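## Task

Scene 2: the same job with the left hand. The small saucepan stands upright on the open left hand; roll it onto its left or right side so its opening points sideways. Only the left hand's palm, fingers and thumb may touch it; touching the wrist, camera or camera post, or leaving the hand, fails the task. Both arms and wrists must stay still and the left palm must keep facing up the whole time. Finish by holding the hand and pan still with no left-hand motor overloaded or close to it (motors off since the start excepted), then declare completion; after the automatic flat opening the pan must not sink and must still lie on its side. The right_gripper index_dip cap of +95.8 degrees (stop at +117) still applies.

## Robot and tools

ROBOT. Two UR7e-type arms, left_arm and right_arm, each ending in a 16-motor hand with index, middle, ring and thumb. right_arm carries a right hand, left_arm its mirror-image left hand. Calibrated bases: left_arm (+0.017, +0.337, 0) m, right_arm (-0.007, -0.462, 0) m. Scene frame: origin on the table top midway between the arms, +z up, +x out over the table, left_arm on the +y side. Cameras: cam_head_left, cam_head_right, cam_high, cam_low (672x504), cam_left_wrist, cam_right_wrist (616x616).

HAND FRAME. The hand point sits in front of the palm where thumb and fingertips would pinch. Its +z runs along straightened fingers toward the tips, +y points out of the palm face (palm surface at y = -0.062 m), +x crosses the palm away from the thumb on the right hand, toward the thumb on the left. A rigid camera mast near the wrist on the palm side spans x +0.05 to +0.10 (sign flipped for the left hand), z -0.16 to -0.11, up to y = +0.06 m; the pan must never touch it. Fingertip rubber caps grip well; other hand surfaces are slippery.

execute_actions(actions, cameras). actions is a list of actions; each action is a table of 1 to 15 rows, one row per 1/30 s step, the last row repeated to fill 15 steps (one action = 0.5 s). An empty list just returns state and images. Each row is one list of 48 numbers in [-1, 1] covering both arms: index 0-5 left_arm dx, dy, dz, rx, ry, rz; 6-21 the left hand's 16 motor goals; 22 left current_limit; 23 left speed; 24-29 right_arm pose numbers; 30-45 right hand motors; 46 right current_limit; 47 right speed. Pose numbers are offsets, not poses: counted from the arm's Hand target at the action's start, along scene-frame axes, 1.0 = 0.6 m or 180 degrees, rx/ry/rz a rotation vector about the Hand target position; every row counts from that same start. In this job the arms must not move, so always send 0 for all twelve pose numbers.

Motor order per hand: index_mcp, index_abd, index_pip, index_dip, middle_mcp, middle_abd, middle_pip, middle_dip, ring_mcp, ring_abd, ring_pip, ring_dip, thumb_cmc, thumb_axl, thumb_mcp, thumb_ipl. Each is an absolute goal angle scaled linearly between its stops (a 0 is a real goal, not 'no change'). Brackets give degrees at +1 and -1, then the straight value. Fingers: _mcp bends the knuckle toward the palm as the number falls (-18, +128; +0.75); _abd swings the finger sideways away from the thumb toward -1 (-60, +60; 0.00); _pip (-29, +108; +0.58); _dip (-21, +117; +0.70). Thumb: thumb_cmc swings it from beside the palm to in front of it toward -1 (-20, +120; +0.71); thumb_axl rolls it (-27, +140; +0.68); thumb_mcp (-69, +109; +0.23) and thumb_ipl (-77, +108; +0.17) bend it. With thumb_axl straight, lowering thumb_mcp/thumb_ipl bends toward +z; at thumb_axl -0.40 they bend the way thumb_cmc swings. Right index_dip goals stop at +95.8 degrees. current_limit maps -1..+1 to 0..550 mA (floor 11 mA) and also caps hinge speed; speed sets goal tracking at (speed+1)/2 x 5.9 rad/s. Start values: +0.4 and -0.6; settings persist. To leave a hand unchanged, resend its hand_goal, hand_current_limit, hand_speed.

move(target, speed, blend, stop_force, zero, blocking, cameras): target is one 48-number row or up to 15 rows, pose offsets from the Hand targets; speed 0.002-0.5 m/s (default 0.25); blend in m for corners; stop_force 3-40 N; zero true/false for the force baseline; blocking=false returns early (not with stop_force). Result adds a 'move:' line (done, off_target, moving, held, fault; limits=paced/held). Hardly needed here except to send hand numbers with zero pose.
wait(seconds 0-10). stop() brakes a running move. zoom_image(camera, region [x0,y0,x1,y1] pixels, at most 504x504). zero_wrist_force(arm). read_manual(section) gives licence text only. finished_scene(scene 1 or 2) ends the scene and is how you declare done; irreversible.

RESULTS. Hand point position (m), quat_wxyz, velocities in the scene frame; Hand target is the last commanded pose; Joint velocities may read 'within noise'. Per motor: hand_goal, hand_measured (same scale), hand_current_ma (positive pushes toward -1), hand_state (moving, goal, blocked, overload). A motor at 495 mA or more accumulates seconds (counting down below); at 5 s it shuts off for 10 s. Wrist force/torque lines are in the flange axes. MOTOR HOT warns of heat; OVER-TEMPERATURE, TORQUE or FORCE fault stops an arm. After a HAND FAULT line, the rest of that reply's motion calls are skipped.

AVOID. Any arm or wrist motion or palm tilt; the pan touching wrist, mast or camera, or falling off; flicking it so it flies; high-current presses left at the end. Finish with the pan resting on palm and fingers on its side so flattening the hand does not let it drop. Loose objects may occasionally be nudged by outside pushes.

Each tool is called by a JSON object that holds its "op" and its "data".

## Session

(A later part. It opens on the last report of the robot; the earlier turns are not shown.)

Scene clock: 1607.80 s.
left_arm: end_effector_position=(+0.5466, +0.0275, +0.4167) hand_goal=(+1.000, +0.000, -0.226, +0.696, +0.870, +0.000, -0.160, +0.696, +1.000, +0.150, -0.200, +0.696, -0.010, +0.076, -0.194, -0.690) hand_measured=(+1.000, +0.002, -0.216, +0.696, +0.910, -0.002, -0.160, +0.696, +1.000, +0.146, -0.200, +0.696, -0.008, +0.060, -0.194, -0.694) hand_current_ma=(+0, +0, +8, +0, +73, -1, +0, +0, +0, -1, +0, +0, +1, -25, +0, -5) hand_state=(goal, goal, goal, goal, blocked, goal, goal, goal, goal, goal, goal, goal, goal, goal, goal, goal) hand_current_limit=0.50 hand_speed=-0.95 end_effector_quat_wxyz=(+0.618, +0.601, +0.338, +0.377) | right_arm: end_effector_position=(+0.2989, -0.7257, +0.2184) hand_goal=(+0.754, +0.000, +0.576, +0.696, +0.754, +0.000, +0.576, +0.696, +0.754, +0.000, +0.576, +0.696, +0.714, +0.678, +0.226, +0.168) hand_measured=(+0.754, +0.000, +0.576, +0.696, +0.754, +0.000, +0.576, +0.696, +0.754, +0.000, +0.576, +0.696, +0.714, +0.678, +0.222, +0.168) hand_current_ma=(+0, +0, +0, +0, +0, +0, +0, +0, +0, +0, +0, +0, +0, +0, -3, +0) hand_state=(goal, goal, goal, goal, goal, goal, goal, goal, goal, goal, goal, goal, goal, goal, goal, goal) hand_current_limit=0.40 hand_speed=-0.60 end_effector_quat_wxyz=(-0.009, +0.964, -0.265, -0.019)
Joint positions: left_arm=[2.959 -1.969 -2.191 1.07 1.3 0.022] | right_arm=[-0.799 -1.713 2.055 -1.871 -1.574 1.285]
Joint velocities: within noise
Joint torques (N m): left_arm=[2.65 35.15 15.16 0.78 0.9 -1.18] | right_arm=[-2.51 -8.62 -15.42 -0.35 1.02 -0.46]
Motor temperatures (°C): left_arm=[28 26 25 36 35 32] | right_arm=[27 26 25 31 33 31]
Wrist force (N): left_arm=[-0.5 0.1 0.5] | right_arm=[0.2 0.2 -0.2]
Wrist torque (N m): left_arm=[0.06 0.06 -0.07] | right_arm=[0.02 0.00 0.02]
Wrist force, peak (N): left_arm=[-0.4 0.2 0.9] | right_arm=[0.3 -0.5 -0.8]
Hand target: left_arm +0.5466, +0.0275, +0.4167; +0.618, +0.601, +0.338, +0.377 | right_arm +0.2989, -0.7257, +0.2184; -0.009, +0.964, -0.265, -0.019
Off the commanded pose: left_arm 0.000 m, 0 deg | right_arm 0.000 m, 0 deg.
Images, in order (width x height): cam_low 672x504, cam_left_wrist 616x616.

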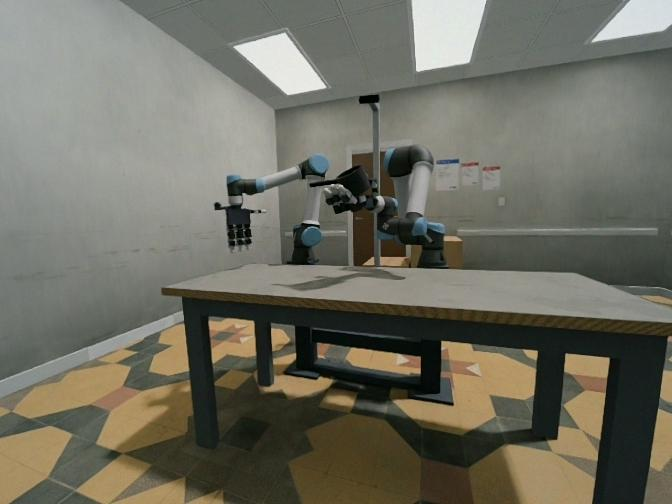

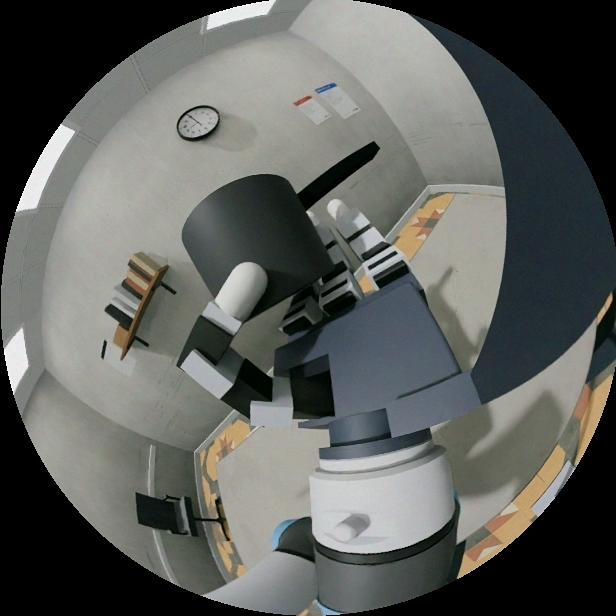

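{"op": "execute_actions", "data": {"actions": [[[0,0,0,0,0,0,1.0,0,-0.226,0.696,0.85,0,-0.15,0.696,1.0,0.15,-0.18,0.696,-0.0614,0.1078,-0.1775,-0.6314,0.5,-0.95,0,0,0,0,0,0,0.754,0,0.576,0.696,0.754,0,0.576,0.696,0.754,0,0.576,0.696,0.714,0.678,0.226,0.168,0.4,-0.6]],[[0,0,0,0,0,0,1.0,0,-0.226,0.696,0.835,0,-0.145,0.696,1.0,0.15,-0.15,0.696,-0.1143,0.1377,-0.1618,-0.573,0.5,-0.95,0,0,0,0,0,0,0.754,0,0.576,0.696,0.754,0,0.576,0.696,0.754,0,0.576,0.696,0.714,0.678,0.226,0.168,0.4,-0.6]],[[0,0,0,0,0,0,1.0,0,-0.226,0.696,0.835,0,-0.145,0.696,1.0,0.15,-0.15,0.696,-0.1529,0.1677,-0.1697,-0.5081,0.5,-0.95,0,0,0,0,0,0,0.754,0,0.576,0.696,0.754,0,0.576,0.696,0.754,0,0.576,0.696,0.714,0.678,0.226,0.168,0.4,-0.6]]], "cameras": ["cam_low", "cam_left_wrist"]}}

{"op": "zoom_image", "data": {"camera": "cam_low", "region": [305, 150, 395, 240]}}

Scene clock: 1622.40 s.
left_arm: end_effector_position=(+0.5466, +0.0275, +0.4167) hand_goal=(+1.000, +0.000, -0.226, +0.696, +0.836, +0.000, -0.144, +0.696, +1.000, +0.150, -0.150, +0.696, -0.152, +0.168, -0.170, -0.508) hand_measured=(+1.000, +0.002, -0.216, +0.696, +0.870, -0.002, -0.144, +0.696, +1.000, +0.146, -0.150, +0.696, -0.150, +0.158, -0.168, -0.510) hand_current_ma=(+0, +0, +8, +0, +60, -1, +0, +0, +0, -1, +0, +0, +1, -11, +1, -1) hand_state=(goal, goal, goal, goal, blocked, goal, goal, goal, goal, goal, goal, goal, goal, goal, goal, goal) hand_current_limit=0.50 hand_speed=-0.95 end_effector_quat_wxyz=(+0.618, +0.601, +0.338, +0.377) | right_arm: end_effector_position=(+0.2989, -0.7257, +0.2184) hand_goal=(+0.754, +0.000, +0.576, +0.696, +0.754, +0.000, +0.576, +0.696, +0.754, +0.000, +0.576, +0.696, +0.714, +0.678, +0.226, +0.168) hand_measured=(+0.754, +0.000, +0.576, +0.696, +0.754, +0.000, +0.576, +0.696, +0.754, +0.000, +0.576, +0.696, +0.714, +0.678, +0.222, +0.168) hand_current_ma=(+0, +0, +0, +0, +0, +0, +0, +0, +0, +0, +0, +0, +0, +0, -3, +0) hand_state=(goal, goal, goal, goal, goal, goal, goal, goal, goal, goal, goal, goal, goal, goal, goal, goal) hand_current_limit=0.40 hand_speed=-0.60 end_effector_quat_wxyz=(-0.009, +0.964, -0.265, -0.019)
Joint positions: left_arm=[2.959 -1.969 -2.191 1.07 1.3 0.022] | right_arm=[-0.799 -1.713 2.055 -1.871 -1.574 1.285]
Joint velocities: within noise
Joint torques (N m): left_arm=[3.31 35.47 15.23 0.53 0.49 -1.09] | right_arm=[-3.7 -7.85 -15.55 -0.55 0.89 -0.41]
Motor temperatures (°C): left_arm=[28 26 25 36 35 32] | right_arm=[27 26 25 31 33 31]
Wrist force (N): left_arm=[-0.3 0.0 0.4] | right_arm=[0.0 0.0 0.0]
Wrist torque (N m): left_arm=[0.09 0.05 -0.06] | right_arm=[0.00 0.01 0.00]
Wrist force, peak (N): left_arm=[-0.5 0.5 0.7] | right_arm=[0.4 -0.3 -0.9]
Hand target: left_arm +0.5466, +0.0275, +0.4167; +0.618, +0.601, +0.338, +0.377 | right_arm +0.2989, -0.7257, +0.2184; -0.009, +0.964, -0.265, -0.019
Off the commanded pose: left_arm 0.000 m, 0 deg | right_arm 0.000 m, 0 deg.
Images, in order (width x height): cam_low 672x504, cam_left_wrist 616x616.

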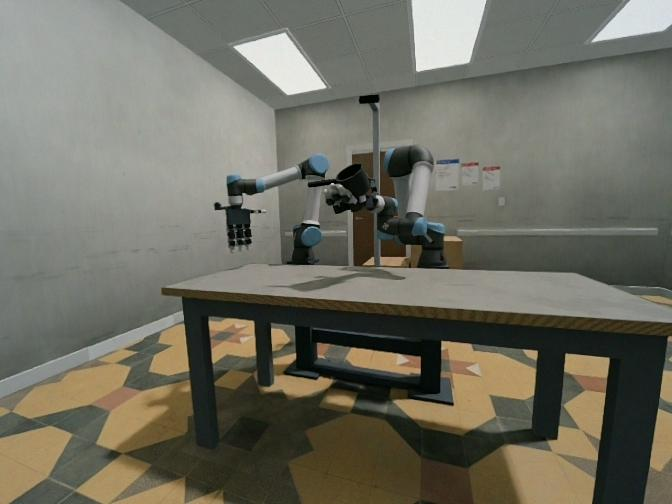

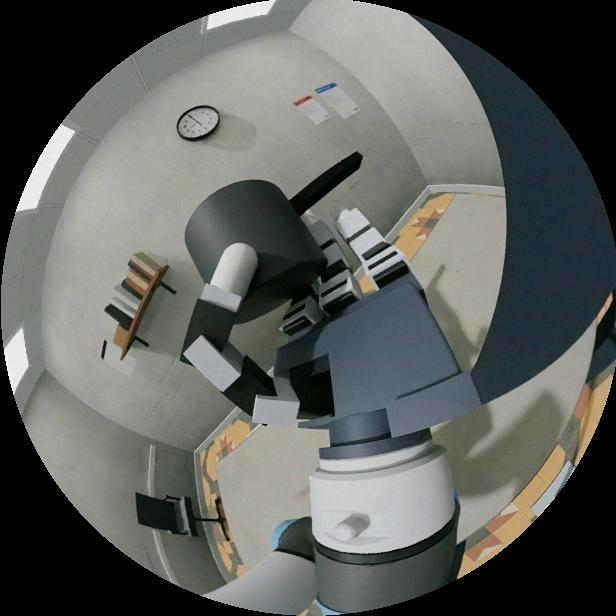

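Scaled by 5.600 from the camera's 672x504 image, which has a finer 960x720 frame.

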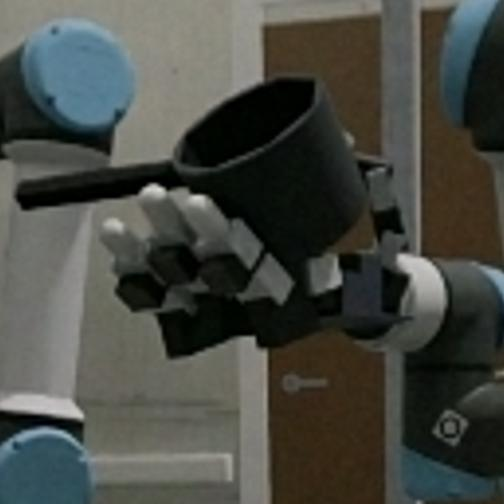

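{"op": "execute_actions", "data": {"actions": [[[0,0,0,0,0,0,1.0,0,-0.226,0.696,0.835,0,-0.145,0.696,1.0,0.15,-0.15,0.696,-0.19,0.1964,-0.1775,-0.4443,0.5,-0.95,0,0,0,0,0,0,0.754,0,0.576,0.696,0.754,0,0.576,0.696,0.754,0,0.576,0.696,0.714,0.678,0.226,0.168,0.4,-0.6]],[[0,0,0,0,0,0,1.0,0,-0.226,0.696,0.835,0,-0.145,0.696,1.0,0.15,-0.15,0.696,-0.2286,0.2263,-0.1854,-0.3795,0.5,-0.95,0,0,0,0,0,0,0.754,0,0.576,0.696,0.754,0,0.576,0.696,0.754,0,0.576,0.696,0.714,0.678,0.226,0.168,0.4,-0.6]]], "cameras": ["cam_low", "cam_left_wrist"]}}

{"op": "zoom_image", "data": {"camera": "cam_low", "region": [305, 150, 395, 240]}}

Scene clock: 1641.37 s.
left_arm: end_effector_position=(+0.5466, +0.0275, +0.4167) hand_goal=(+1.000, +0.000, -0.226, +0.696, +0.836, +0.000, -0.144, +0.696, +1.000, +0.150, -0.150, +0.696, -0.228, +0.226, -0.186, -0.380) hand_measured=(+1.000, +0.002, -0.216, +0.696, +0.870, -0.002, -0.144, +0.696, +1.000, +0.146, -0.150, +0.696, -0.226, +0.222, -0.186, -0.382) hand_current_ma=(+0, +0, +8, +0, +60, -1, +0, +0, +0, -1, +0, +0, +1, -3, +0, -2) hand_state=(goal, goal, goal, goal, blocked, goal, goal, goal, goal, goal, goal, goal, goal, goal, goal, goal) hand_current_limit=0.50 hand_speed=-0.95 end_effector_quat_wxyz=(+0.618, +0.601, +0.338, +0.377) | right_arm: end_effector_position=(+0.2989, -0.7257, +0.2184) hand_goal=(+0.754, +0.000, +0.576, +0.696, +0.754, +0.000, +0.576, +0.696, +0.754, +0.000, +0.576, +0.696, +0.714, +0.678, +0.226, +0.168) hand_measured=(+0.754, +0.000, +0.576, +0.696, +0.754, +0.000, +0.576, +0.696, +0.754, +0.000, +0.576, +0.696, +0.714, +0.678, +0.222, +0.168) hand_current_ma=(+0, +0, +0, +0, +0, +0, +0, +0, +0, +0, +0, +0, +0, +0, -3, +0) hand_state=(goal, goal, goal, goal, goal, goal, goal, goal, goal, goal, goal, goal, goal, goal, goal, goal) hand_current_limit=0.40 hand_speed=-0.60 end_effector_quat_wxyz=(-0.009, +0.964, -0.265, -0.019)
Joint positions: left_arm=[2.959 -1.969 -2.191 1.07 1.3 0.022] | right_arm=[-0.799 -1.713 2.055 -1.871 -1.574 1.285]
Joint velocities: within noise
Joint torques (N m): left_arm=[3.9 36.35 14.54 0.69 0.24 -0.93] | right_arm=[-2.63 -8.62 -14.42 -0.3 1.06 -0.49]
Motor temperatures (°C): left_arm=[28 26 25 36 35 32] | right_arm=[27 26 25 31 33 31]
Wrist force (N): left_arm=[-0.2 0.1 0.5] | right_arm=[0.1 0.1 0.0]
Wrist torque (N m): left_arm=[0.10 0.04 -0.05] | right_arm=[0.01 0.00 0.02]
Wrist force, peak (N): left_arm=[-0.4 0.2 0.9] | right_arm=[0.5 0.2 -0.8]
Hand target: left_arm +0.5466, +0.0275, +0.4167; +0.618, +0.601, +0.338, +0.377 | right_arm +0.2989, -0.7257, +0.2184; -0.009, +0.964, -0.265, -0.019
Off the commanded pose: left_arm 0.000 m, 0 deg | right_arm 0.000 m, 0 deg.
Images, in order (width x height): cam_low 672x504, cam_left_wrist 616x616.

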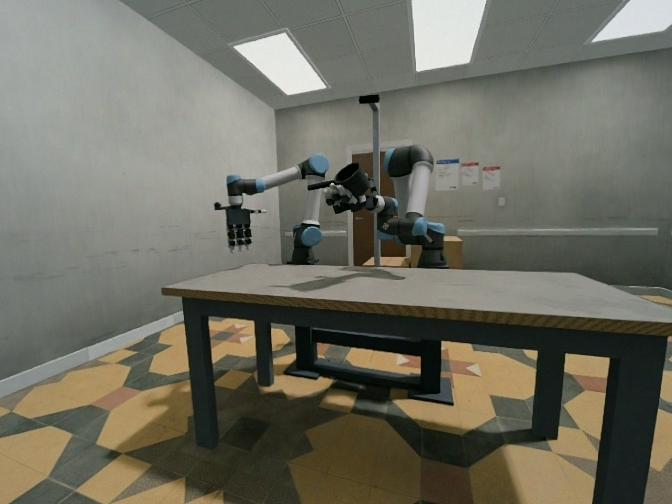

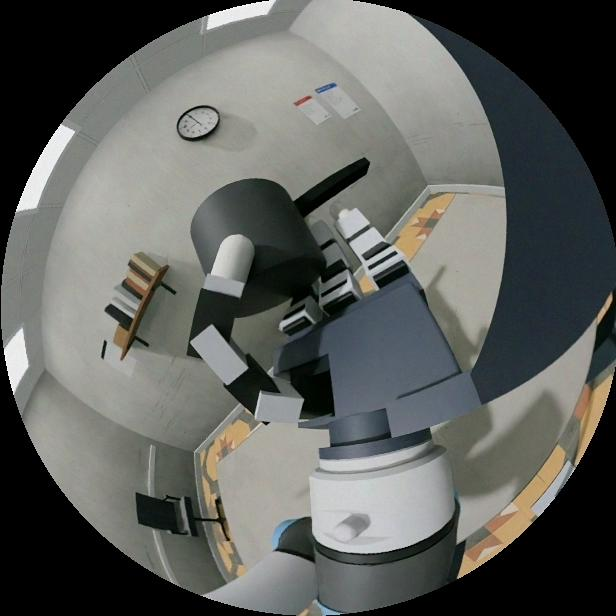

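Scaled by 5.600 from the camera's 672x504 image, which has a finer 960x720 frame.

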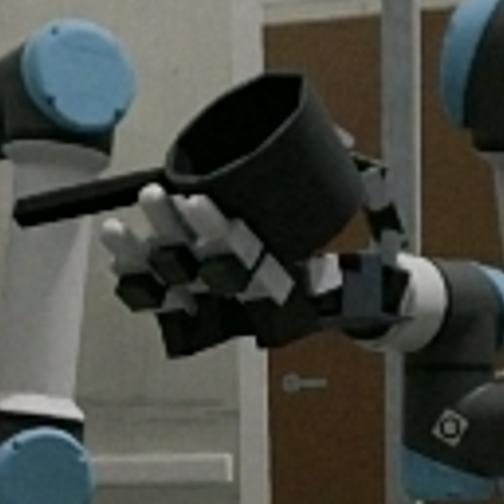

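{"op": "execute_actions", "data": {"actions": [[[0,0,0,0,0,0,1.0,0,-0.226,0.696,0.835,0,-0.145,0.696,1.0,0.15,-0.28,0.696,-0.2286,0.2263,-0.1854,-0.3795,0.5,-0.95,0,0,0,0,0,0,0.754,0,0.576,0.696,0.754,0,0.576,0.696,0.754,0,0.576,0.696,0.714,0.678,0.226,0.168,0.4,-0.6]],[[0,0,0,0,0,0,1.0,0,-0.226,0.696,0.835,0,-0.145,0.696,1.0,0.15,-0.28,0.696,-0.2286,0.2263,-0.1854,-0.3795,0.5,-0.95,0,0,0,0,0,0,0.754,0,0.576,0.696,0.754,0,0.576,0.696,0.754,0,0.576,0.696,0.714,0.678,0.226,0.168,0.4,-0.6]],[[0,0,0,0,0,0,1.0,0,-0.17,0.696,0.835,0,-0.09,0.696,1.0,0.15,-0.28,0.696,-0.2286,0.2263,-0.1854,-0.3795,0.5,-0.96,0,0,0,0,0,0,0.754,0,0.576,0.696,0.754,0,0.576,0.696,0.754,0,0.576,0.696,0.714,0.678,0.226,0.168,0.4,-0.6]]], "cameras": ["cam_low"]}}

{"op": "zoom_image", "data": {"camera": "cam_low", "region": [305, 150, 395, 240]}}

Scene clock: 1677.30 s.
left_arm: end_effector_position=(+0.5466, +0.0275, +0.4167) hand_goal=(+1.000, +0.000, -0.170, +0.696, +0.836, +0.000, -0.090, +0.696, +1.000, +0.150, -0.280, +0.696, -0.228, +0.226, -0.186, -0.380) hand_measured=(+1.000, +0.002, -0.170, +0.696, +0.870, -0.002, -0.090, +0.696, +1.000, +0.146, -0.270, +0.696, -0.226, +0.224, -0.186, -0.382) hand_current_ma=(+0, +0, +0, +0, +58, -1, +0, +0, +0, -1, +10, +0, +1, -1, +0, -2) hand_state=(goal, goal, goal, goal, blocked, goal, goal, goal, goal, goal, goal, goal, goal, goal, goal, goal) hand_current_limit=0.50 hand_speed=-0.96 end_effector_quat_wxyz=(+0.618, +0.601, +0.338, +0.377) | right_arm: end_effector_position=(+0.2989, -0.7257, +0.2184) hand_goal=(+0.754, +0.000, +0.576, +0.696, +0.754, +0.000, +0.576, +0.696, +0.754, +0.000, +0.576, +0.696, +0.714, +0.678, +0.226, +0.168) hand_measured=(+0.754, +0.000, +0.576, +0.696, +0.754, +0.000, +0.576, +0.696, +0.754, +0.000, +0.576, +0.696, +0.714, +0.678, +0.222, +0.168) hand_current_ma=(+0, +0, +0, +0, +0, +0, +0, +0, +0, +0, +0, +0, +0, +0, -3, +0) hand_state=(goal, goal, goal, goal, goal, goal, goal, goal, goal, goal, goal, goal, goal, goal, goal, goal) hand_current_limit=0.40 hand_speed=-0.60 end_effector_quat_wxyz=(-0.009, +0.964, -0.265, -0.019)
Joint positions: left_arm=[2.959 -1.969 -2.191 1.07 1.3 0.022] | right_arm=[-0.799 -1.713 2.055 -1.871 -1.574 1.285]
Joint velocities: within noise
Joint torques (N m): left_arm=[3.56 36.9 14.74 0.72 -0.61 0.07] | right_arm=[-2.53 -8.71 -14.86 -0.54 0.95 -0.66]
Motor temperatures (°C): left_arm=[28 26 25 36 35 32] | right_arm=[27 26 25 31 33 31]
Wrist force (N): left_arm=[-0.3 0.0 0.7] | right_arm=[-0.2 -0.3 -0.6]
Wrist torque (N m): left_arm=[0.08 0.05 -0.06] | right_arm=[0.01 0.06 -0.03]
Wrist force, peak (N): left_arm=[-0.5 0.5 0.8] | right_arm=[-0.1 -0.6 -0.8]
Hand target: left_arm +0.5466, +0.0275, +0.4167; +0.618, +0.601, +0.338, +0.377 | right_arm +0.2989, -0.7257, +0.2184; -0.009, +0.964, -0.265, -0.019
Off the commanded pose: left_arm 0.000 m, 0 deg | right_arm 0.000 m, 0 deg.
Images, in order (width x height): cam_low 672x504.

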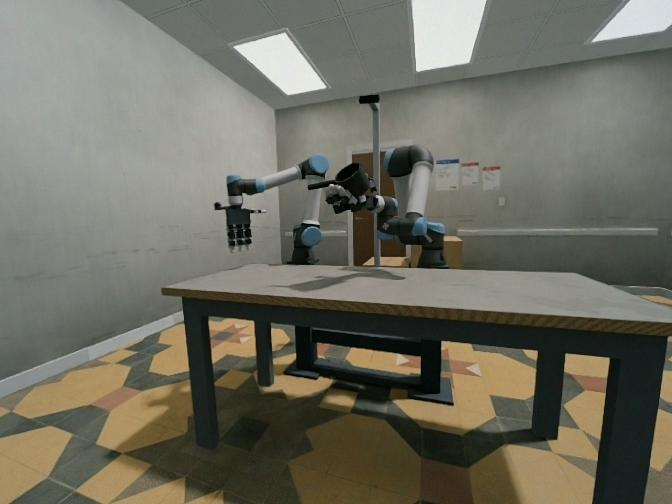

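Scaled by 5.600 from the camera's 672x504 image, which has a finer 960x720 frame.

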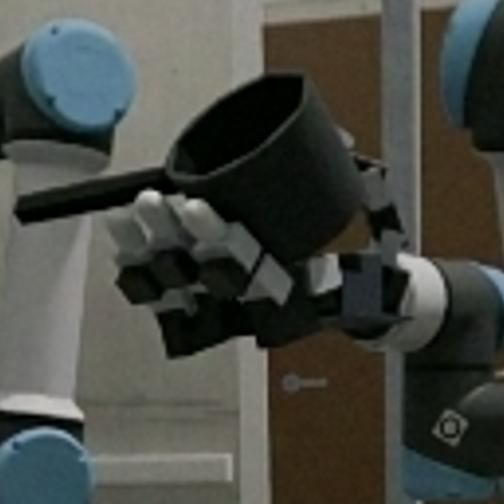

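{"op": "execute_actions", "data": {"actions": [[[0,0,0,0,0,0,1.0,0,-0.17,0.696,0.835,0,-0.09,0.696,1.0,0.15,-0.28,0.696,-0.25,0.243,-0.197,-0.34,0.5,-0.96,0,0,0,0,0,0,0.754,0,0.576,0.696,0.754,0,0.576,0.696,0.754,0,0.576,0.696,0.714,0.678,0.226,0.168,0.4,-0.6]],[[0,0,0,0,0,0,1.0,0,-0.17,0.696,0.835,0,-0.09,0.696,1.0,0.15,-0.28,0.696,-0.2671,0.2599,-0.209,-0.2995,0.5,-0.96,0,0,0,0,0,0,0.754,0,0.576,0.696,0.754,0,0.576,0.696,0.754,0,0.576,0.696,0.714,0.678,0.226,0.168,0.4,-0.6]]], "cameras": ["cam_low", "cam_left_wrist"]}}

{"op": "zoom_image", "data": {"camera": "cam_low", "region": [305, 150, 395, 240]}}

Scene clock: 1688.10 s.
left_arm: end_effector_position=(+0.5466, +0.0275, +0.4167) hand_goal=(+1.000, +0.000, -0.170, +0.696, +0.836, +0.000, -0.090, +0.696, +1.000, +0.150, -0.280, +0.696, -0.268, +0.260, -0.208, -0.300) hand_measured=(+1.000, +0.002, -0.170, +0.696, +0.864, -0.002, -0.090, +0.696, +1.000, +0.146, -0.270, +0.696, -0.266, +0.256, -0.210, -0.304) hand_current_ma=(+0, +0, +0, +0, +45, -1, +0, +0, +0, -1, +10, +0, +0, -3, +0, -4) hand_state=(goal, goal, goal, goal, blocked, goal, goal, goal, goal, goal, goal, goal, goal, goal, goal, goal) hand_current_limit=0.50 hand_speed=-0.96 end_effector_quat_wxyz=(+0.618, +0.601, +0.338, +0.377) | right_arm: end_effector_position=(+0.2989, -0.7257, +0.2184) hand_goal=(+0.754, +0.000, +0.576, +0.696, +0.754, +0.000, +0.576, +0.696, +0.754, +0.000, +0.576, +0.696, +0.714, +0.678, +0.226, +0.168) hand_measured=(+0.754, +0.000, +0.576, +0.696, +0.754, +0.000, +0.576, +0.696, +0.754, +0.000, +0.576, +0.696, +0.714, +0.678, +0.222, +0.168) hand_current_ma=(+0, +0, +0, +0, +0, +0, +0, +0, +0, +0, +0, +0, +0, +0, -3, +0) hand_state=(goal, goal, goal, goal, goal, goal, goal, goal, goal, goal, goal, goal, goal, goal, goal, goal) hand_current_limit=0.40 hand_speed=-0.60 end_effector_quat_wxyz=(-0.009, +0.964, -0.265, -0.019)
Joint positions: left_arm=[2.959 -1.969 -2.191 1.07 1.3 0.022] | right_arm=[-0.799 -1.713 2.055 -1.871 -1.574 1.285]
Joint velocities: within noise
Joint torques (N m): left_arm=[3.17 37.23 14.92 0.59 -0.76 0.45] | right_arm=[-3.88 -8.32 -14.46 -0.49 0.71 -0.48]
Motor temperatures (°C): left_arm=[28 26 25 36 35 32] | right_arm=[27 26 25 31 33 31]
Wrist force (N): left_arm=[-0.3 0.0 0.6] | right_arm=[0.1 -0.3 -0.6]
Wrist torque (N m): left_arm=[0.07 0.05 -0.06] | right_arm=[0.00 0.02 0.00]
Wrist force, peak (N): left_arm=[-0.4 -0.2 1.0] | right_arm=[0.0 0.0 -1.0]
Hand target: left_arm +0.5466, +0.0275, +0.4167; +0.618, +0.601, +0.338, +0.377 | right_arm +0.2989, -0.7257, +0.2184; -0.009, +0.964, -0.265, -0.019
Off the commanded pose: left_arm 0.000 m, 0 deg | right_arm 0.000 m, 0 deg.
Images, in order (width x height): cam_low 672x504, cam_left_wrist 616x616.

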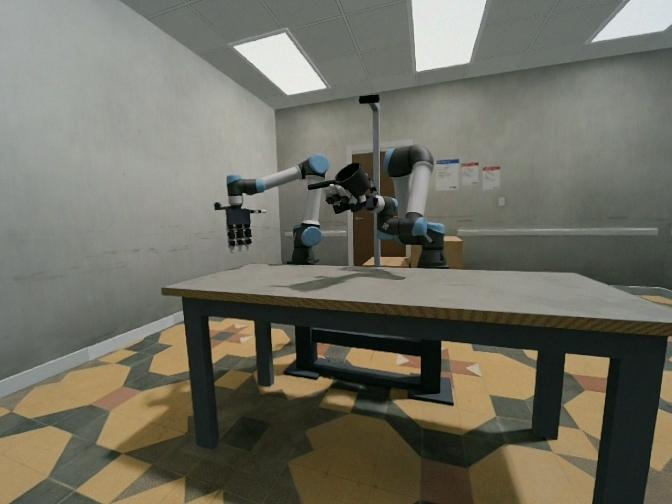

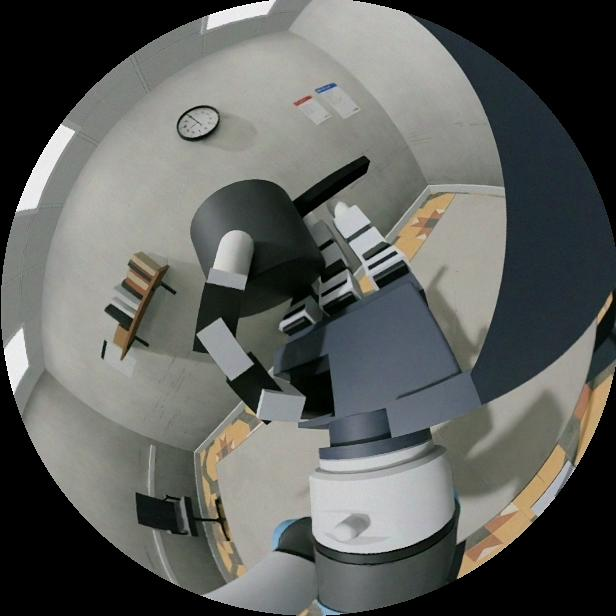

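Scaled by 5.600 from the camera's 672x504 image, which has a finer 960x720 frame.

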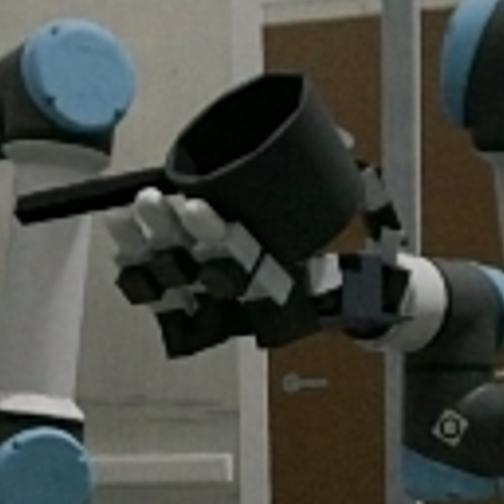

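{"op": "execute_actions", "data": {"actions": [[[0,0,0,0,0,0,1.0,0,-0.17,0.696,0.835,0,-0.09,0.696,1.0,0.15,-0.2,0.696,-0.2671,0.2599,-0.209,-0.2995,0.5,-0.96,0,0,0,0,0,0,0.754,0,0.576,0.696,0.754,0,0.576,0.696,0.754,0,0.576,0.696,0.714,0.678,0.226,0.168,0.4,-0.6]],[[0,0,0,0,0,0,1.0,0,-0.17,0.696,0.835,0,-0.09,0.696,1.0,0.15,-0.2,0.696,-0.3043,0.2934,-0.2326,-0.2205,0.5,-0.95,0,0,0,0,0,0,0.754,0,0.576,0.696,0.754,0,0.576,0.696,0.754,0,0.576,0.696,0.714,0.678,0.226,0.168,0.4,-0.6]],[[0,0,0,0,0,0,1.0,0,-0.17,0.696,0.835,0,-0.09,0.696,1.0,0.15,-0.2,0.696,-0.3043,0.2934,-0.2326,-0.2205,0.5,-0.95,0,0,0,0,0,0,0.754,0,0.576,0.696,0.754,0,0.576,0.696,0.754,0,0.576,0.696,0.714,0.678,0.226,0.168,0.4,-0.6]]], "cameras": ["cam_low", "cam_left_wrist"]}}

{"op": "zoom_image", "data": {"camera": "cam_low", "region": [305, 150, 395, 240]}}

Scene clock: 1707.17 s.
left_arm: end_effector_position=(+0.5466, +0.0275, +0.4167) hand_goal=(+1.000, +0.000, -0.170, +0.696, +0.836, +0.000, -0.090, +0.696, +1.000, +0.150, -0.200, +0.696, -0.304, +0.294, -0.232, -0.220) hand_measured=(+1.000, +0.002, -0.168, +0.696, +0.864, -0.002, -0.090, +0.696, +1.000, +0.146, -0.198, +0.696, -0.302, +0.292, -0.234, -0.224) hand_current_ma=(+0, +0, +0, +0, +45, -1, +0, +0, +0, -1, +1, +0, +0, -1, -1, -4) hand_state=(goal, goal, goal, goal, blocked, goal, goal, goal, goal, goal, goal, goal, goal, goal, goal, goal) hand_current_limit=0.50 hand_speed=-0.95 end_effector_quat_wxyz=(+0.618, +0.601, +0.338, +0.377) | right_arm: end_effector_position=(+0.2989, -0.7257, +0.2184) hand_goal=(+0.754, +0.000, +0.576, +0.696, +0.754, +0.000, +0.576, +0.696, +0.754, +0.000, +0.576, +0.696, +0.714, +0.678, +0.226, +0.168) hand_measured=(+0.754, +0.000, +0.576, +0.696, +0.754, +0.000, +0.576, +0.696, +0.754, +0.000, +0.576, +0.696, +0.714, +0.678, +0.222, +0.168) hand_current_ma=(+0, +0, +0, +0, +0, +0, +0, +0, +0, +0, +0, +0, +0, +0, -3, +0) hand_state=(goal, goal, goal, goal, goal, goal, goal, goal, goal, goal, goal, goal, goal, goal, goal, goal) hand_current_limit=0.40 hand_speed=-0.60 end_effector_quat_wxyz=(-0.009, +0.964, -0.265, -0.019)
Joint positions: left_arm=[2.959 -1.969 -2.191 1.07 1.3 0.022] | right_arm=[-0.799 -1.713 2.055 -1.871 -1.574 1.285]
Joint velocities: within noise
Joint torques (N m): left_arm=[3.62 35.97 14.41 0.51 -1.12 0.81] | right_arm=[-3.93 -9.25 -14.62 -0.56 0.79 -0.4]
Motor temperatures (°C): left_arm=[28 26 25 36 35 32] | right_arm=[27 26 25 31 33 31]
Wrist force (N): left_arm=[-0.2 0.1 0.7] | right_arm=[0.1 0.0 -0.6]
Wrist torque (N m): left_arm=[0.09 0.05 -0.05] | right_arm=[0.04 0.01 0.02]
Wrist force, peak (N): left_arm=[-0.3 0.2 0.9] | right_arm=[0.2 -0.2 -0.9]
Hand target: left_arm +0.5466, +0.0275, +0.4167; +0.618, +0.601, +0.338, +0.377 | right_arm +0.2989, -0.7257, +0.2184; -0.009, +0.964, -0.265, -0.019
Off the commanded pose: left_arm 0.000 m, 0 deg | right_arm 0.000 m, 0 deg.
Images, in order (width x height): cam_low 672x504, cam_left_wrist 616x616.

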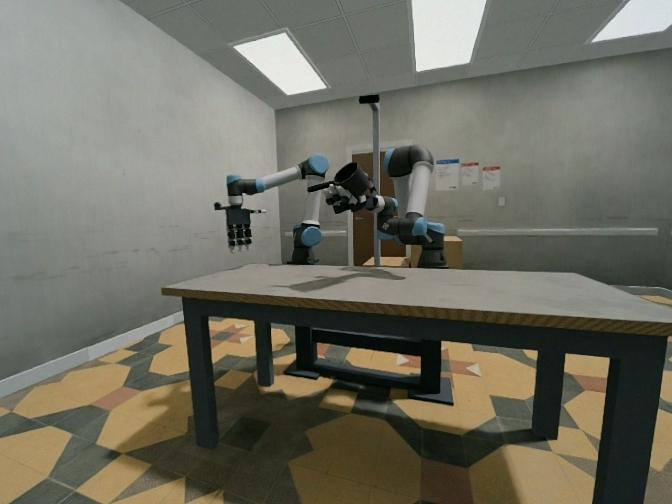

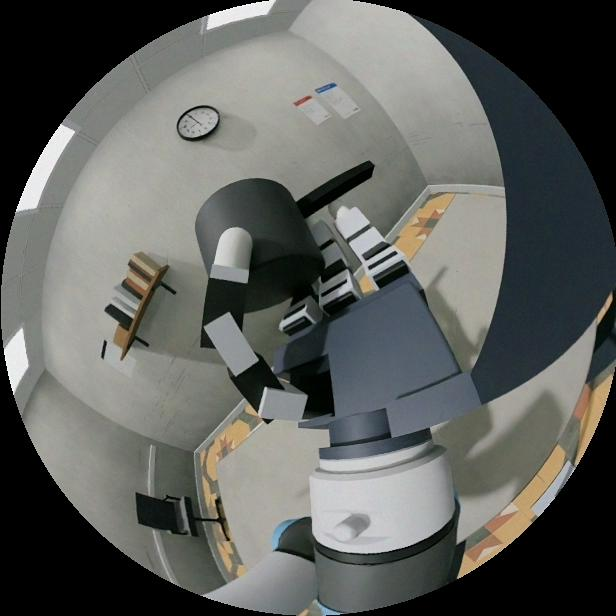

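Scaled by 5.600 from the camera's 672x504 image, which has a finer 960x720 frame.

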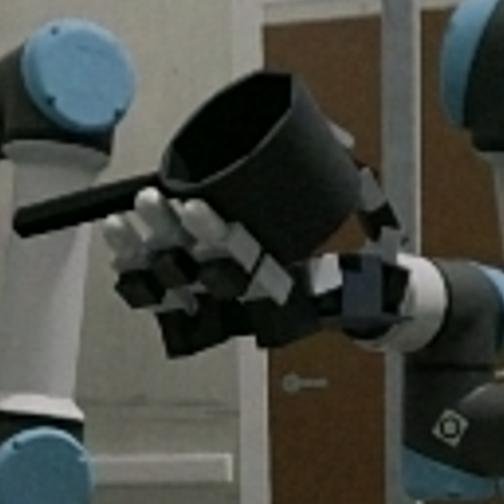

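{"op": "execute_actions", "data": {"actions": [[[0,0,0,0,0,0,1.0,0,-0.17,0.696,0.82,0,-0.09,0.696,1.0,0.15,-0.26,0.696,-0.3043,0.2934,-0.2326,-0.2205,0.5,-0.96,0,0,0,0,0,0,0.754,0,0.576,0.696,0.754,0,0.576,0.696,0.754,0,0.576,0.696,0.714,0.678,0.226,0.168,0.4,-0.6]],[[0,0,0,0,0,0,1.0,0,-0.17,0.696,0.80,0,-0.09,0.696,1.0,0.15,-0.32,0.696,-0.3043,0.2934,-0.2326,-0.2205,0.5,-0.96,0,0,0,0,0,0,0.754,0,0.576,0.696,0.754,0,0.576,0.696,0.754,0,0.576,0.696,0.714,0.678,0.226,0.168,0.4,-0.6]],[[0,0,0,0,0,0,1.0,0,-0.17,0.696,0.80,0,-0.09,0.696,1.0,0.15,-0.36,0.696,-0.3043,0.2934,-0.2326,-0.2205,0.5,-0.96,0,0,0,0,0,0,0.754,0,0.576,0.696,0.754,0,0.576,0.696,0.754,0,0.576,0.696,0.714,0.678,0.226,0.168,0.4,-0.6]]], "cameras": ["cam_low", "cam_high"]}}

{"op": "zoom_image", "data": {"camera": "cam_low", "region": [305, 150, 395, 240]}}

{"op": "zoom_image", "data": {"camera": "cam_high", "region": [165, 110, 325, 270]}}

Scene clock: 1725.87 s.
left_arm: end_effector_position=(+0.5466, +0.0275, +0.4167) hand_goal=(+1.000, +0.000, -0.170, +0.696, +0.800, +0.000, -0.090, +0.696, +1.000, +0.150, -0.360, +0.696, -0.304, +0.294, -0.232, -0.220) hand_measured=(+1.000, +0.002, -0.168, +0.696, +0.832, -0.002, -0.088, +0.696, +1.000, +0.148, -0.348, +0.696, -0.302, +0.292, -0.234, -0.224) hand_current_ma=(+0, +0, +0, +0, +53, -1, +0, +0, +0, -1, +11, +0, +0, -1, -1, -3) hand_state=(goal, goal, goal, goal, blocked, goal, goal, goal, goal, goal, goal, goal, goal, goal, goal, goal) hand_current_limit=0.50 hand_speed=-0.96 end_effector_quat_wxyz=(+0.618, +0.601, +0.338, +0.377) | right_arm: end_effector_position=(+0.2989, -0.7257, +0.2184) hand_goal=(+0.754, +0.000, +0.576, +0.696, +0.754, +0.000, +0.576, +0.696, +0.754, +0.000, +0.576, +0.696, +0.714, +0.678, +0.226, +0.168) hand_measured=(+0.754, +0.000, +0.576, +0.696, +0.754, +0.000, +0.576, +0.696, +0.754, +0.000, +0.576, +0.696, +0.714, +0.678, +0.222, +0.168) hand_current_ma=(+0, +0, +0, +0, +0, +0, +0, +0, +0, +0, +0, +0, +0, +0, -3, +0) hand_state=(goal, goal, goal, goal, goal, goal, goal, goal, goal, goal, goal, goal, goal, goal, goal, goal) hand_current_limit=0.40 hand_speed=-0.60 end_effector_quat_wxyz=(-0.009, +0.964, -0.265, -0.019)
Joint positions: left_arm=[2.959 -1.969 -2.191 1.07 1.3 0.022] | right_arm=[-0.799 -1.713 2.055 -1.871 -1.574 1.285]
Joint velocities: within noise
Joint torques (N m): left_arm=[3.9 36.83 14.37 0.58 -1.56 1.3] | right_arm=[-3.44 -8.44 -14.86 -0.54 0.79 -0.6]
Motor temperatures (°C): left_arm=[28 26 25 36 35 32] | right_arm=[27 26 25 31 33 31]
Wrist force (N): left_arm=[-0.2 0.0 0.6] | right_arm=[-0.1 -0.4 -0.5]
Wrist torque (N m): left_arm=[0.09 0.04 -0.06] | right_arm=[-0.01 0.04 -0.01]
Wrist force, peak (N): left_arm=[-0.5 0.1 0.9] | right_arm=[0.3 -0.3 -0.8]
Hand target: left_arm +0.5466, +0.0275, +0.4167; +0.618, +0.601, +0.338, +0.377 | right_arm +0.2989, -0.7257, +0.2184; -0.009, +0.964, -0.265, -0.019
Off the commanded pose: left_arm 0.000 m, 0 deg | right_arm 0.000 m, 0 deg.
Images, in order (width x height): cam_high 672x504, cam_low 672x504.

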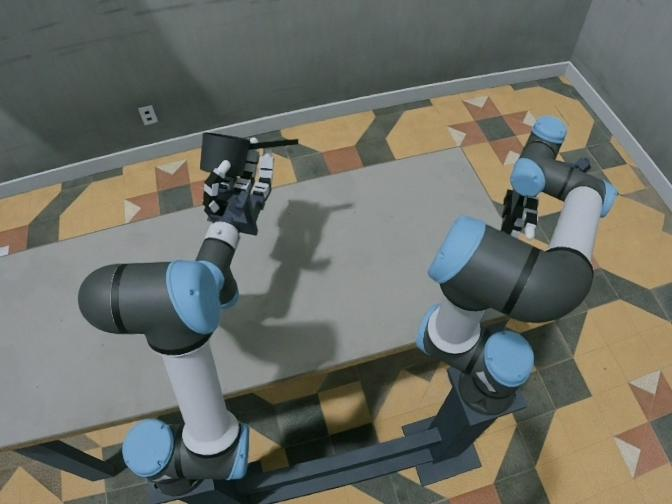

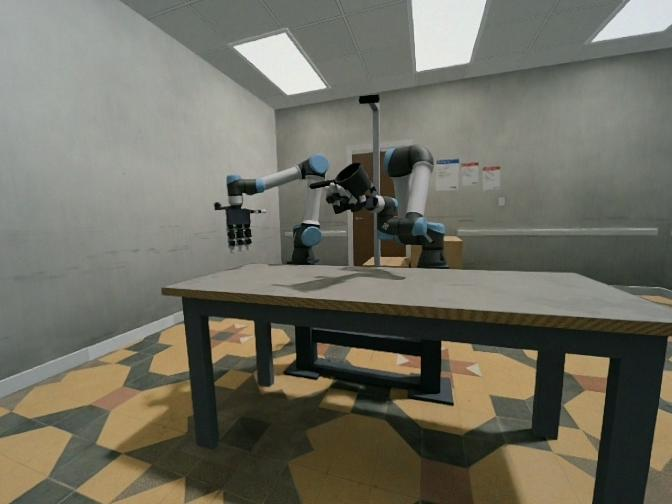

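Scaled by 5.600 from the camera's 672x504 image, which has a finer 960x720 frame.

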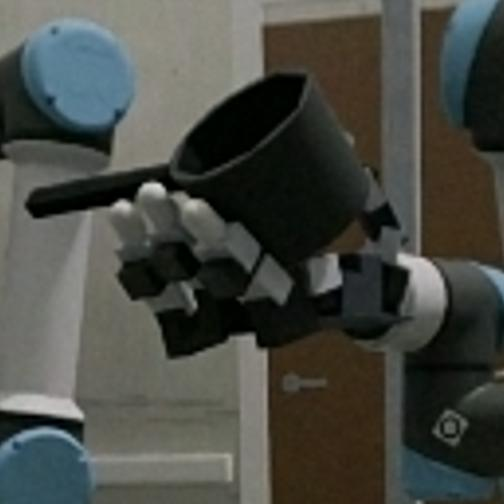

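Scaled by 3.150 from the camera's 672x504 image, which has a finer 960x720 frame.

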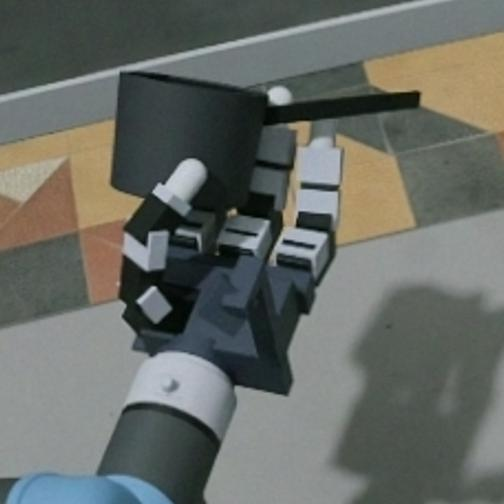

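{"op": "execute_actions", "data": {"actions": [[[0,0,0,0,0,0,1.0,0,-0.11,0.696,0.80,0,-0.05,0.696,1.0,0.15,-0.32,0.696,-0.3043,0.2934,-0.2326,-0.2205,0.5,-0.97,0,0,0,0,0,0,0.754,0,0.576,0.696,0.754,0,0.576,0.696,0.754,0,0.576,0.696,0.714,0.678,0.226,0.168,0.4,-0.6]]], "cameras": ["cam_left_wrist"]}}

{"op": "wait", "data": {"seconds": 0.5, "cameras": ["cam_low"]}}

{"op": "zoom_image", "data": {"camera": "cam_low", "region": [305, 150, 395, 240]}}

Scene clock: 1780.90 s.
left_arm: end_effector_position=(+0.5466, +0.0275, +0.4167) hand_goal=(+1.000, +0.000, -0.110, +0.696, +0.800, +0.000, -0.050, +0.696, +1.000, +0.150, -0.320, +0.696, -0.304, +0.294, -0.232, -0.220) hand_measured=(+1.000, +0.002, -0.110, +0.696, +0.832, -0.002, -0.048, +0.696, +1.000, +0.148, -0.320, +0.696, -0.302, +0.292, -0.234, -0.224) hand_current_ma=(+0, +0, +0, +0, +53, -1, +1, +0, +0, -1, +0, +0, +0, -1, -1, -3) hand_state=(goal, goal, goal, goal, blocked, goal, goal, goal, goal, goal, goal, goal, goal, goal, goal, goal) hand_current_limit=0.50 hand_speed=-0.97 end_effector_quat_wxyz=(+0.618, +0.601, +0.338, +0.377) | right_arm: end_effector_position=(+0.2989, -0.7257, +0.2184) hand_goal=(+0.754, +0.000, +0.576, +0.696, +0.754, +0.000, +0.576, +0.696, +0.754, +0.000, +0.576, +0.696, +0.714, +0.678, +0.226, +0.168) hand_measured=(+0.754, +0.000, +0.576, +0.696, +0.754, +0.000, +0.576, +0.696, +0.754, +0.000, +0.576, +0.696, +0.714, +0.678, +0.222, +0.168) hand_current_ma=(+0, +0, +0, +0, +0, +0, +0, +0, +0, +0, +0, +0, +0, +0, -3, +0) hand_state=(goal, goal, goal, goal, goal, goal, goal, goal, goal, goal, goal, goal, goal, goal, goal, goal) hand_current_limit=0.40 hand_speed=-0.60 end_effector_quat_wxyz=(-0.009, +0.964, -0.265, -0.019)
Joint positions: left_arm=[2.959 -1.969 -2.191 1.07 1.3 0.022] | right_arm=[-0.799 -1.713 2.055 -1.871 -1.574 1.285]
Joint velocities: within noise
Joint torques (N m): left_arm=[4.11 36.05 15.2 0.59 -2.45 1.76] | right_arm=[-3.89 -9.2 -13.95 -0.43 0.7 -0.59]
Motor temperatures (°C): left_arm=[28 26 25 36 35 32] | right_arm=[27 26 25 31 33 31]
Wrist force (N): left_arm=[-0.2 0.1 0.6] | right_arm=[-0.3 0.1 -0.5]
Wrist torque (N m): left_arm=[0.10 0.03 -0.05] | right_arm=[0.04 0.06 -0.02]
Wrist force, peak (N): left_arm=[-0.6 0.1 0.8] | right_arm=[0.2 0.1 -1.0]
Hand target: left_arm +0.5466, +0.0275, +0.4167; +0.618, +0.601, +0.338, +0.377 | right_arm +0.2989, -0.7257, +0.2184; -0.009, +0.964, -0.265, -0.019
Off the commanded pose: left_arm 0.000 m, 0 deg | right_arm 0.000 m, 0 deg.
Images, in order (width x height): cam_left_wrist 616x616.

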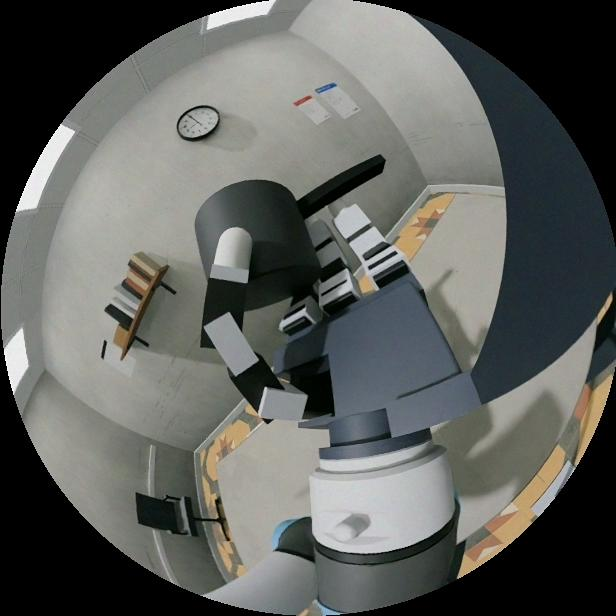

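Scene clock: 1781.40 s.
left_arm: end_effector_position=(+0.5466, +0.0275, +0.4167) hand_goal=(+1.000, +0.000, -0.110, +0.696, +0.800, +0.000, -0.050, +0.696, +1.000, +0.150, -0.320, +0.696, -0.304, +0.294, -0.232, -0.220) hand_measured=(+1.000, +0.002, -0.110, +0.696, +0.832, -0.002, -0.048, +0.696, +1.000, +0.148, -0.320, +0.696, -0.302, +0.292, -0.234, -0.224) hand_current_ma=(+0, +0, +0, +0, +53, -1, +1, +0, +0, -1, +0, +0, +0, -1, -1, -3) hand_state=(goal, goal, goal, goal, blocked, goal, goal, goal, goal, goal, goal, goal, goal, goal, goal, goal) hand_current_limit=0.50 hand_speed=-0.97 end_effector_quat_wxyz=(+0.618, +0.601, +0.338, +0.377) | right_arm: end_effector_position=(+0.2989, -0.7257, +0.2184) hand_goal=(+0.754, +0.000, +0.576, +0.696, +0.754, +0.000, +0.576, +0.696, +0.754, +0.000, +0.576, +0.696, +0.714, +0.678, +0.226, +0.168) hand_measured=(+0.754, +0.000, +0.576, +0.696, +0.754, +0.000, +0.576, +0.696, +0.754, +0.000, +0.576, +0.696, +0.714, +0.678, +0.222, +0.168) hand_current_ma=(+0, +0, +0, +0, +0, +0, +0, +0, +0, +0, +0, +0, +0, +0, -3, +0) hand_state=(goal, goal, goal, goal, goal, goal, goal, goal, goal, goal, goal, goal, goal, goal, goal, goal) hand_current_limit=0.40 hand_speed=-0.60 end_effector_quat_wxyz=(-0.009, +0.964, -0.265, -0.019)
Joint positions: left_arm=[2.959 -1.969 -2.191 1.07 1.3 0.022] | right_arm=[-0.799 -1.713 2.055 -1.871 -1.574 1.285]
Joint velocities: within noise
Joint torques (N m): left_arm=[4.7 36.03 13.88 0.66 -2.46 1.69] | right_arm=[-4.39 -8.96 -15.15 -0.34 0.73 -0.59]
Motor temperatures (°C): left_arm=[28 26 25 36 35 32] | right_arm=[27 26 25 31 33 31]
Wrist force (N): left_arm=[-0.1 -0.1 0.5] | right_arm=[0.0 -0.1 -0.4]
Wrist torque (N m): left_arm=[0.09 0.02 -0.04] | right_arm=[0.02 0.02 0.01]
Wrist force, peak (N): left_arm=[-0.3 -0.1 0.8] | right_arm=[-0.3 -0.5 -0.6]
Hand target: left_arm +0.5466, +0.0275, +0.4167; +0.618, +0.601, +0.338, +0.377 | right_arm +0.2989, -0.7257, +0.2184; -0.009, +0.964, -0.265, -0.019
Off the commanded pose: left_arm 0.000 m, 0 deg | right_arm 0.000 m, 0 deg.
wait: 0.50 s; at rest by 0.17 s
Images, in order (width x height): cam_low 672x504.

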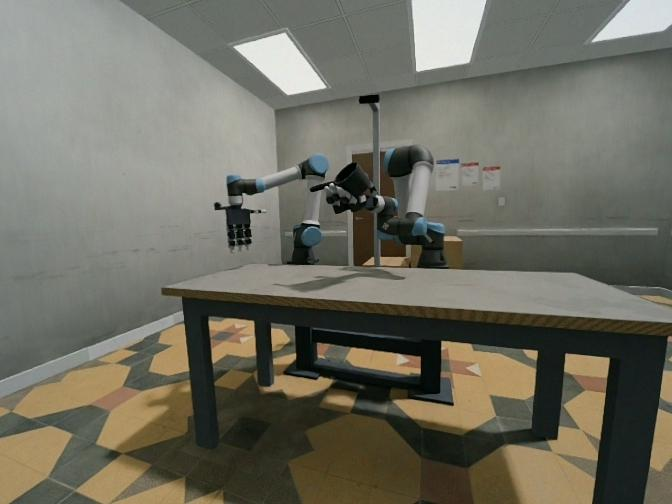

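Scaled by 5.600 from the camera's 672x504 image, which has a finer 960x720 frame.

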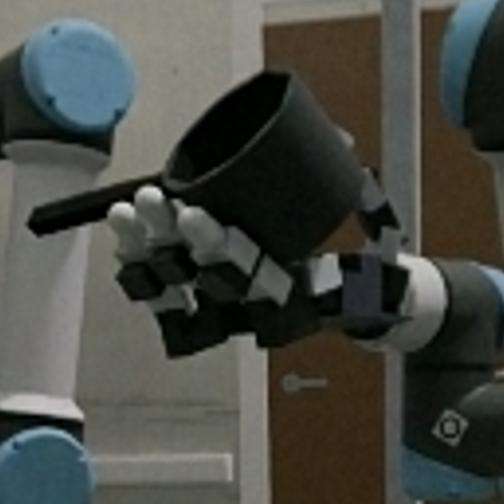

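{"op": "execute_actions", "data": {"actions": [[[0,0,0,0,0,0,1.0,0,-0.03,0.696,0.80,0,0.02,0.696,1.0,0.15,-0.25,0.696,-0.3043,0.2934,-0.2326,-0.2205,0.5,-0.97,0,0,0,0,0,0,0.754,0,0.576,0.696,0.754,0,0.576,0.696,0.754,0,0.576,0.696,0.714,0.678,0.226,0.168,0.4,-0.6]],[[0,0,0,0,0,0,1.0,0,-0.03,0.696,0.80,0,0.02,0.696,1.0,0.15,-0.25,0.696,-0.3043,0.2934,-0.2326,-0.2205,0.5,-0.97,0,0,0,0,0,0,0.754,0,0.576,0.696,0.754,0,0.576,0.696,0.754,0,0.576,0.696,0.714,0.678,0.226,0.168,0.4,-0.6]]], "cameras": ["cam_low", "cam_left_wrist"]}}

{"op": "zoom_image", "data": {"camera": "cam_low", "region": [305, 150, 395, 240]}}

Scene clock: 1799.03 s.
left_arm: end_effector_position=(+0.5466, +0.0275, +0.4167) hand_goal=(+1.000, +0.000, -0.030, +0.696, +0.800, +0.000, +0.020, +0.696, +1.000, +0.150, -0.250, +0.696, -0.304, +0.294, -0.232, -0.220) hand_measured=(+1.000, +0.002, -0.030, +0.696, +0.832, -0.002, +0.022, +0.696, +1.000, +0.148, -0.250, +0.696, -0.302, +0.292, -0.234, -0.224) hand_current_ma=(+0, +0, +0, +0, +53, -1, +1, +0, +0, -1, +0, +0, +0, -1, -1, -3) hand_state=(goal, goal, goal, goal, blocked, goal, goal, goal, goal, goal, goal, goal, goal, goal, goal, goal) hand_current_limit=0.50 hand_speed=-0.97 end_effector_quat_wxyz=(+0.618, +0.601, +0.338, +0.377) | right_arm: end_effector_position=(+0.2989, -0.7257, +0.2184) hand_goal=(+0.754, +0.000, +0.576, +0.696, +0.754, +0.000, +0.576, +0.696, +0.754, +0.000, +0.576, +0.696, +0.714, +0.678, +0.226, +0.168) hand_measured=(+0.754, +0.000, +0.576, +0.696, +0.754, +0.000, +0.576, +0.696, +0.754, +0.000, +0.576, +0.696, +0.714, +0.678, +0.222, +0.168) hand_current_ma=(+0, +0, +0, +0, +0, +0, +0, +0, +0, +0, +0, +0, +0, +0, -3, +0) hand_state=(goal, goal, goal, goal, goal, goal, goal, goal, goal, goal, goal, goal, goal, goal, goal, goal) hand_current_limit=0.40 hand_speed=-0.60 end_effector_quat_wxyz=(-0.009, +0.964, -0.265, -0.019)
Joint positions: left_arm=[2.959 -1.969 -2.191 1.07 1.3 0.022] | right_arm=[-0.799 -1.713 2.055 -1.871 -1.574 1.285]
Joint velocities: within noise
Joint torques (N m): left_arm=[5.05 35.82 13.93 0.6 -2.7 1.79] | right_arm=[-4.05 -9.34 -14.03 -0.29 0.6 -0.59]
Motor temperatures (°C): left_arm=[28 26 25 36 35 32] | right_arm=[27 26 25 31 33 31]
Wrist force (N): left_arm=[-0.3 0.1 0.6] | right_arm=[-0.1 0.2 -0.4]
Wrist torque (N m): left_arm=[0.11 0.05 -0.06] | right_arm=[0.06 0.04 0.00]
Wrist force, peak (N): left_arm=[-0.5 0.0 0.9] | right_arm=[0.2 0.0 -0.9]
Hand target: left_arm +0.5466, +0.0275, +0.4167; +0.618, +0.601, +0.338, +0.377 | right_arm +0.2989, -0.7257, +0.2184; -0.009, +0.964, -0.265, -0.019
Off the commanded pose: left_arm 0.000 m, 0 deg | right_arm 0.000 m, 0 deg.
Images, in order (width x height): cam_low 672x504, cam_left_wrist 616x616.

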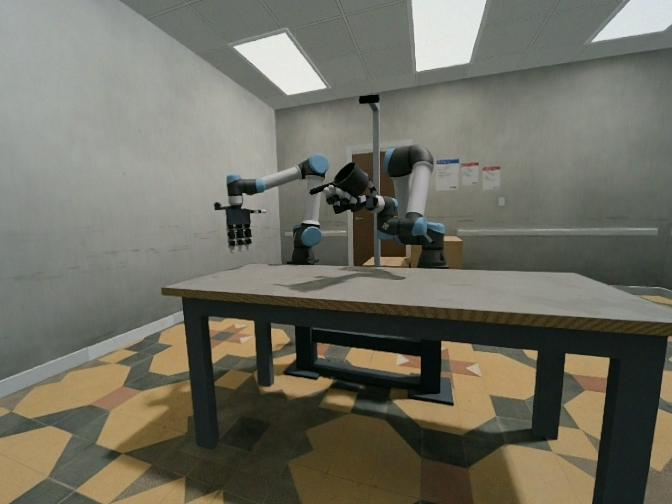

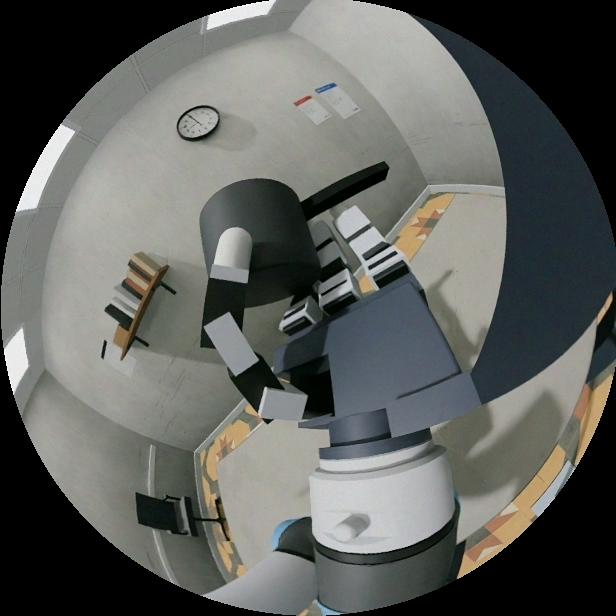

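Scaled by 5.600 from the camera's 672x504 image, which has a finer 960x720 frame.

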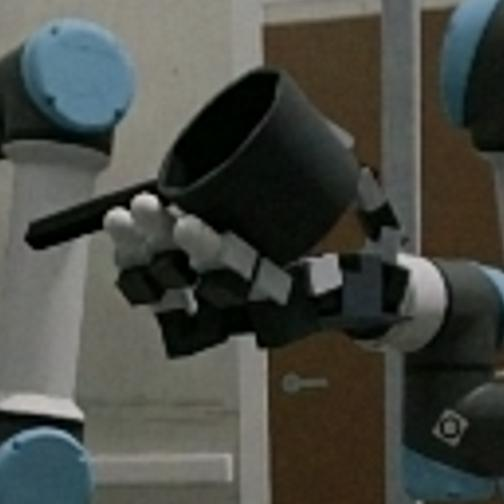

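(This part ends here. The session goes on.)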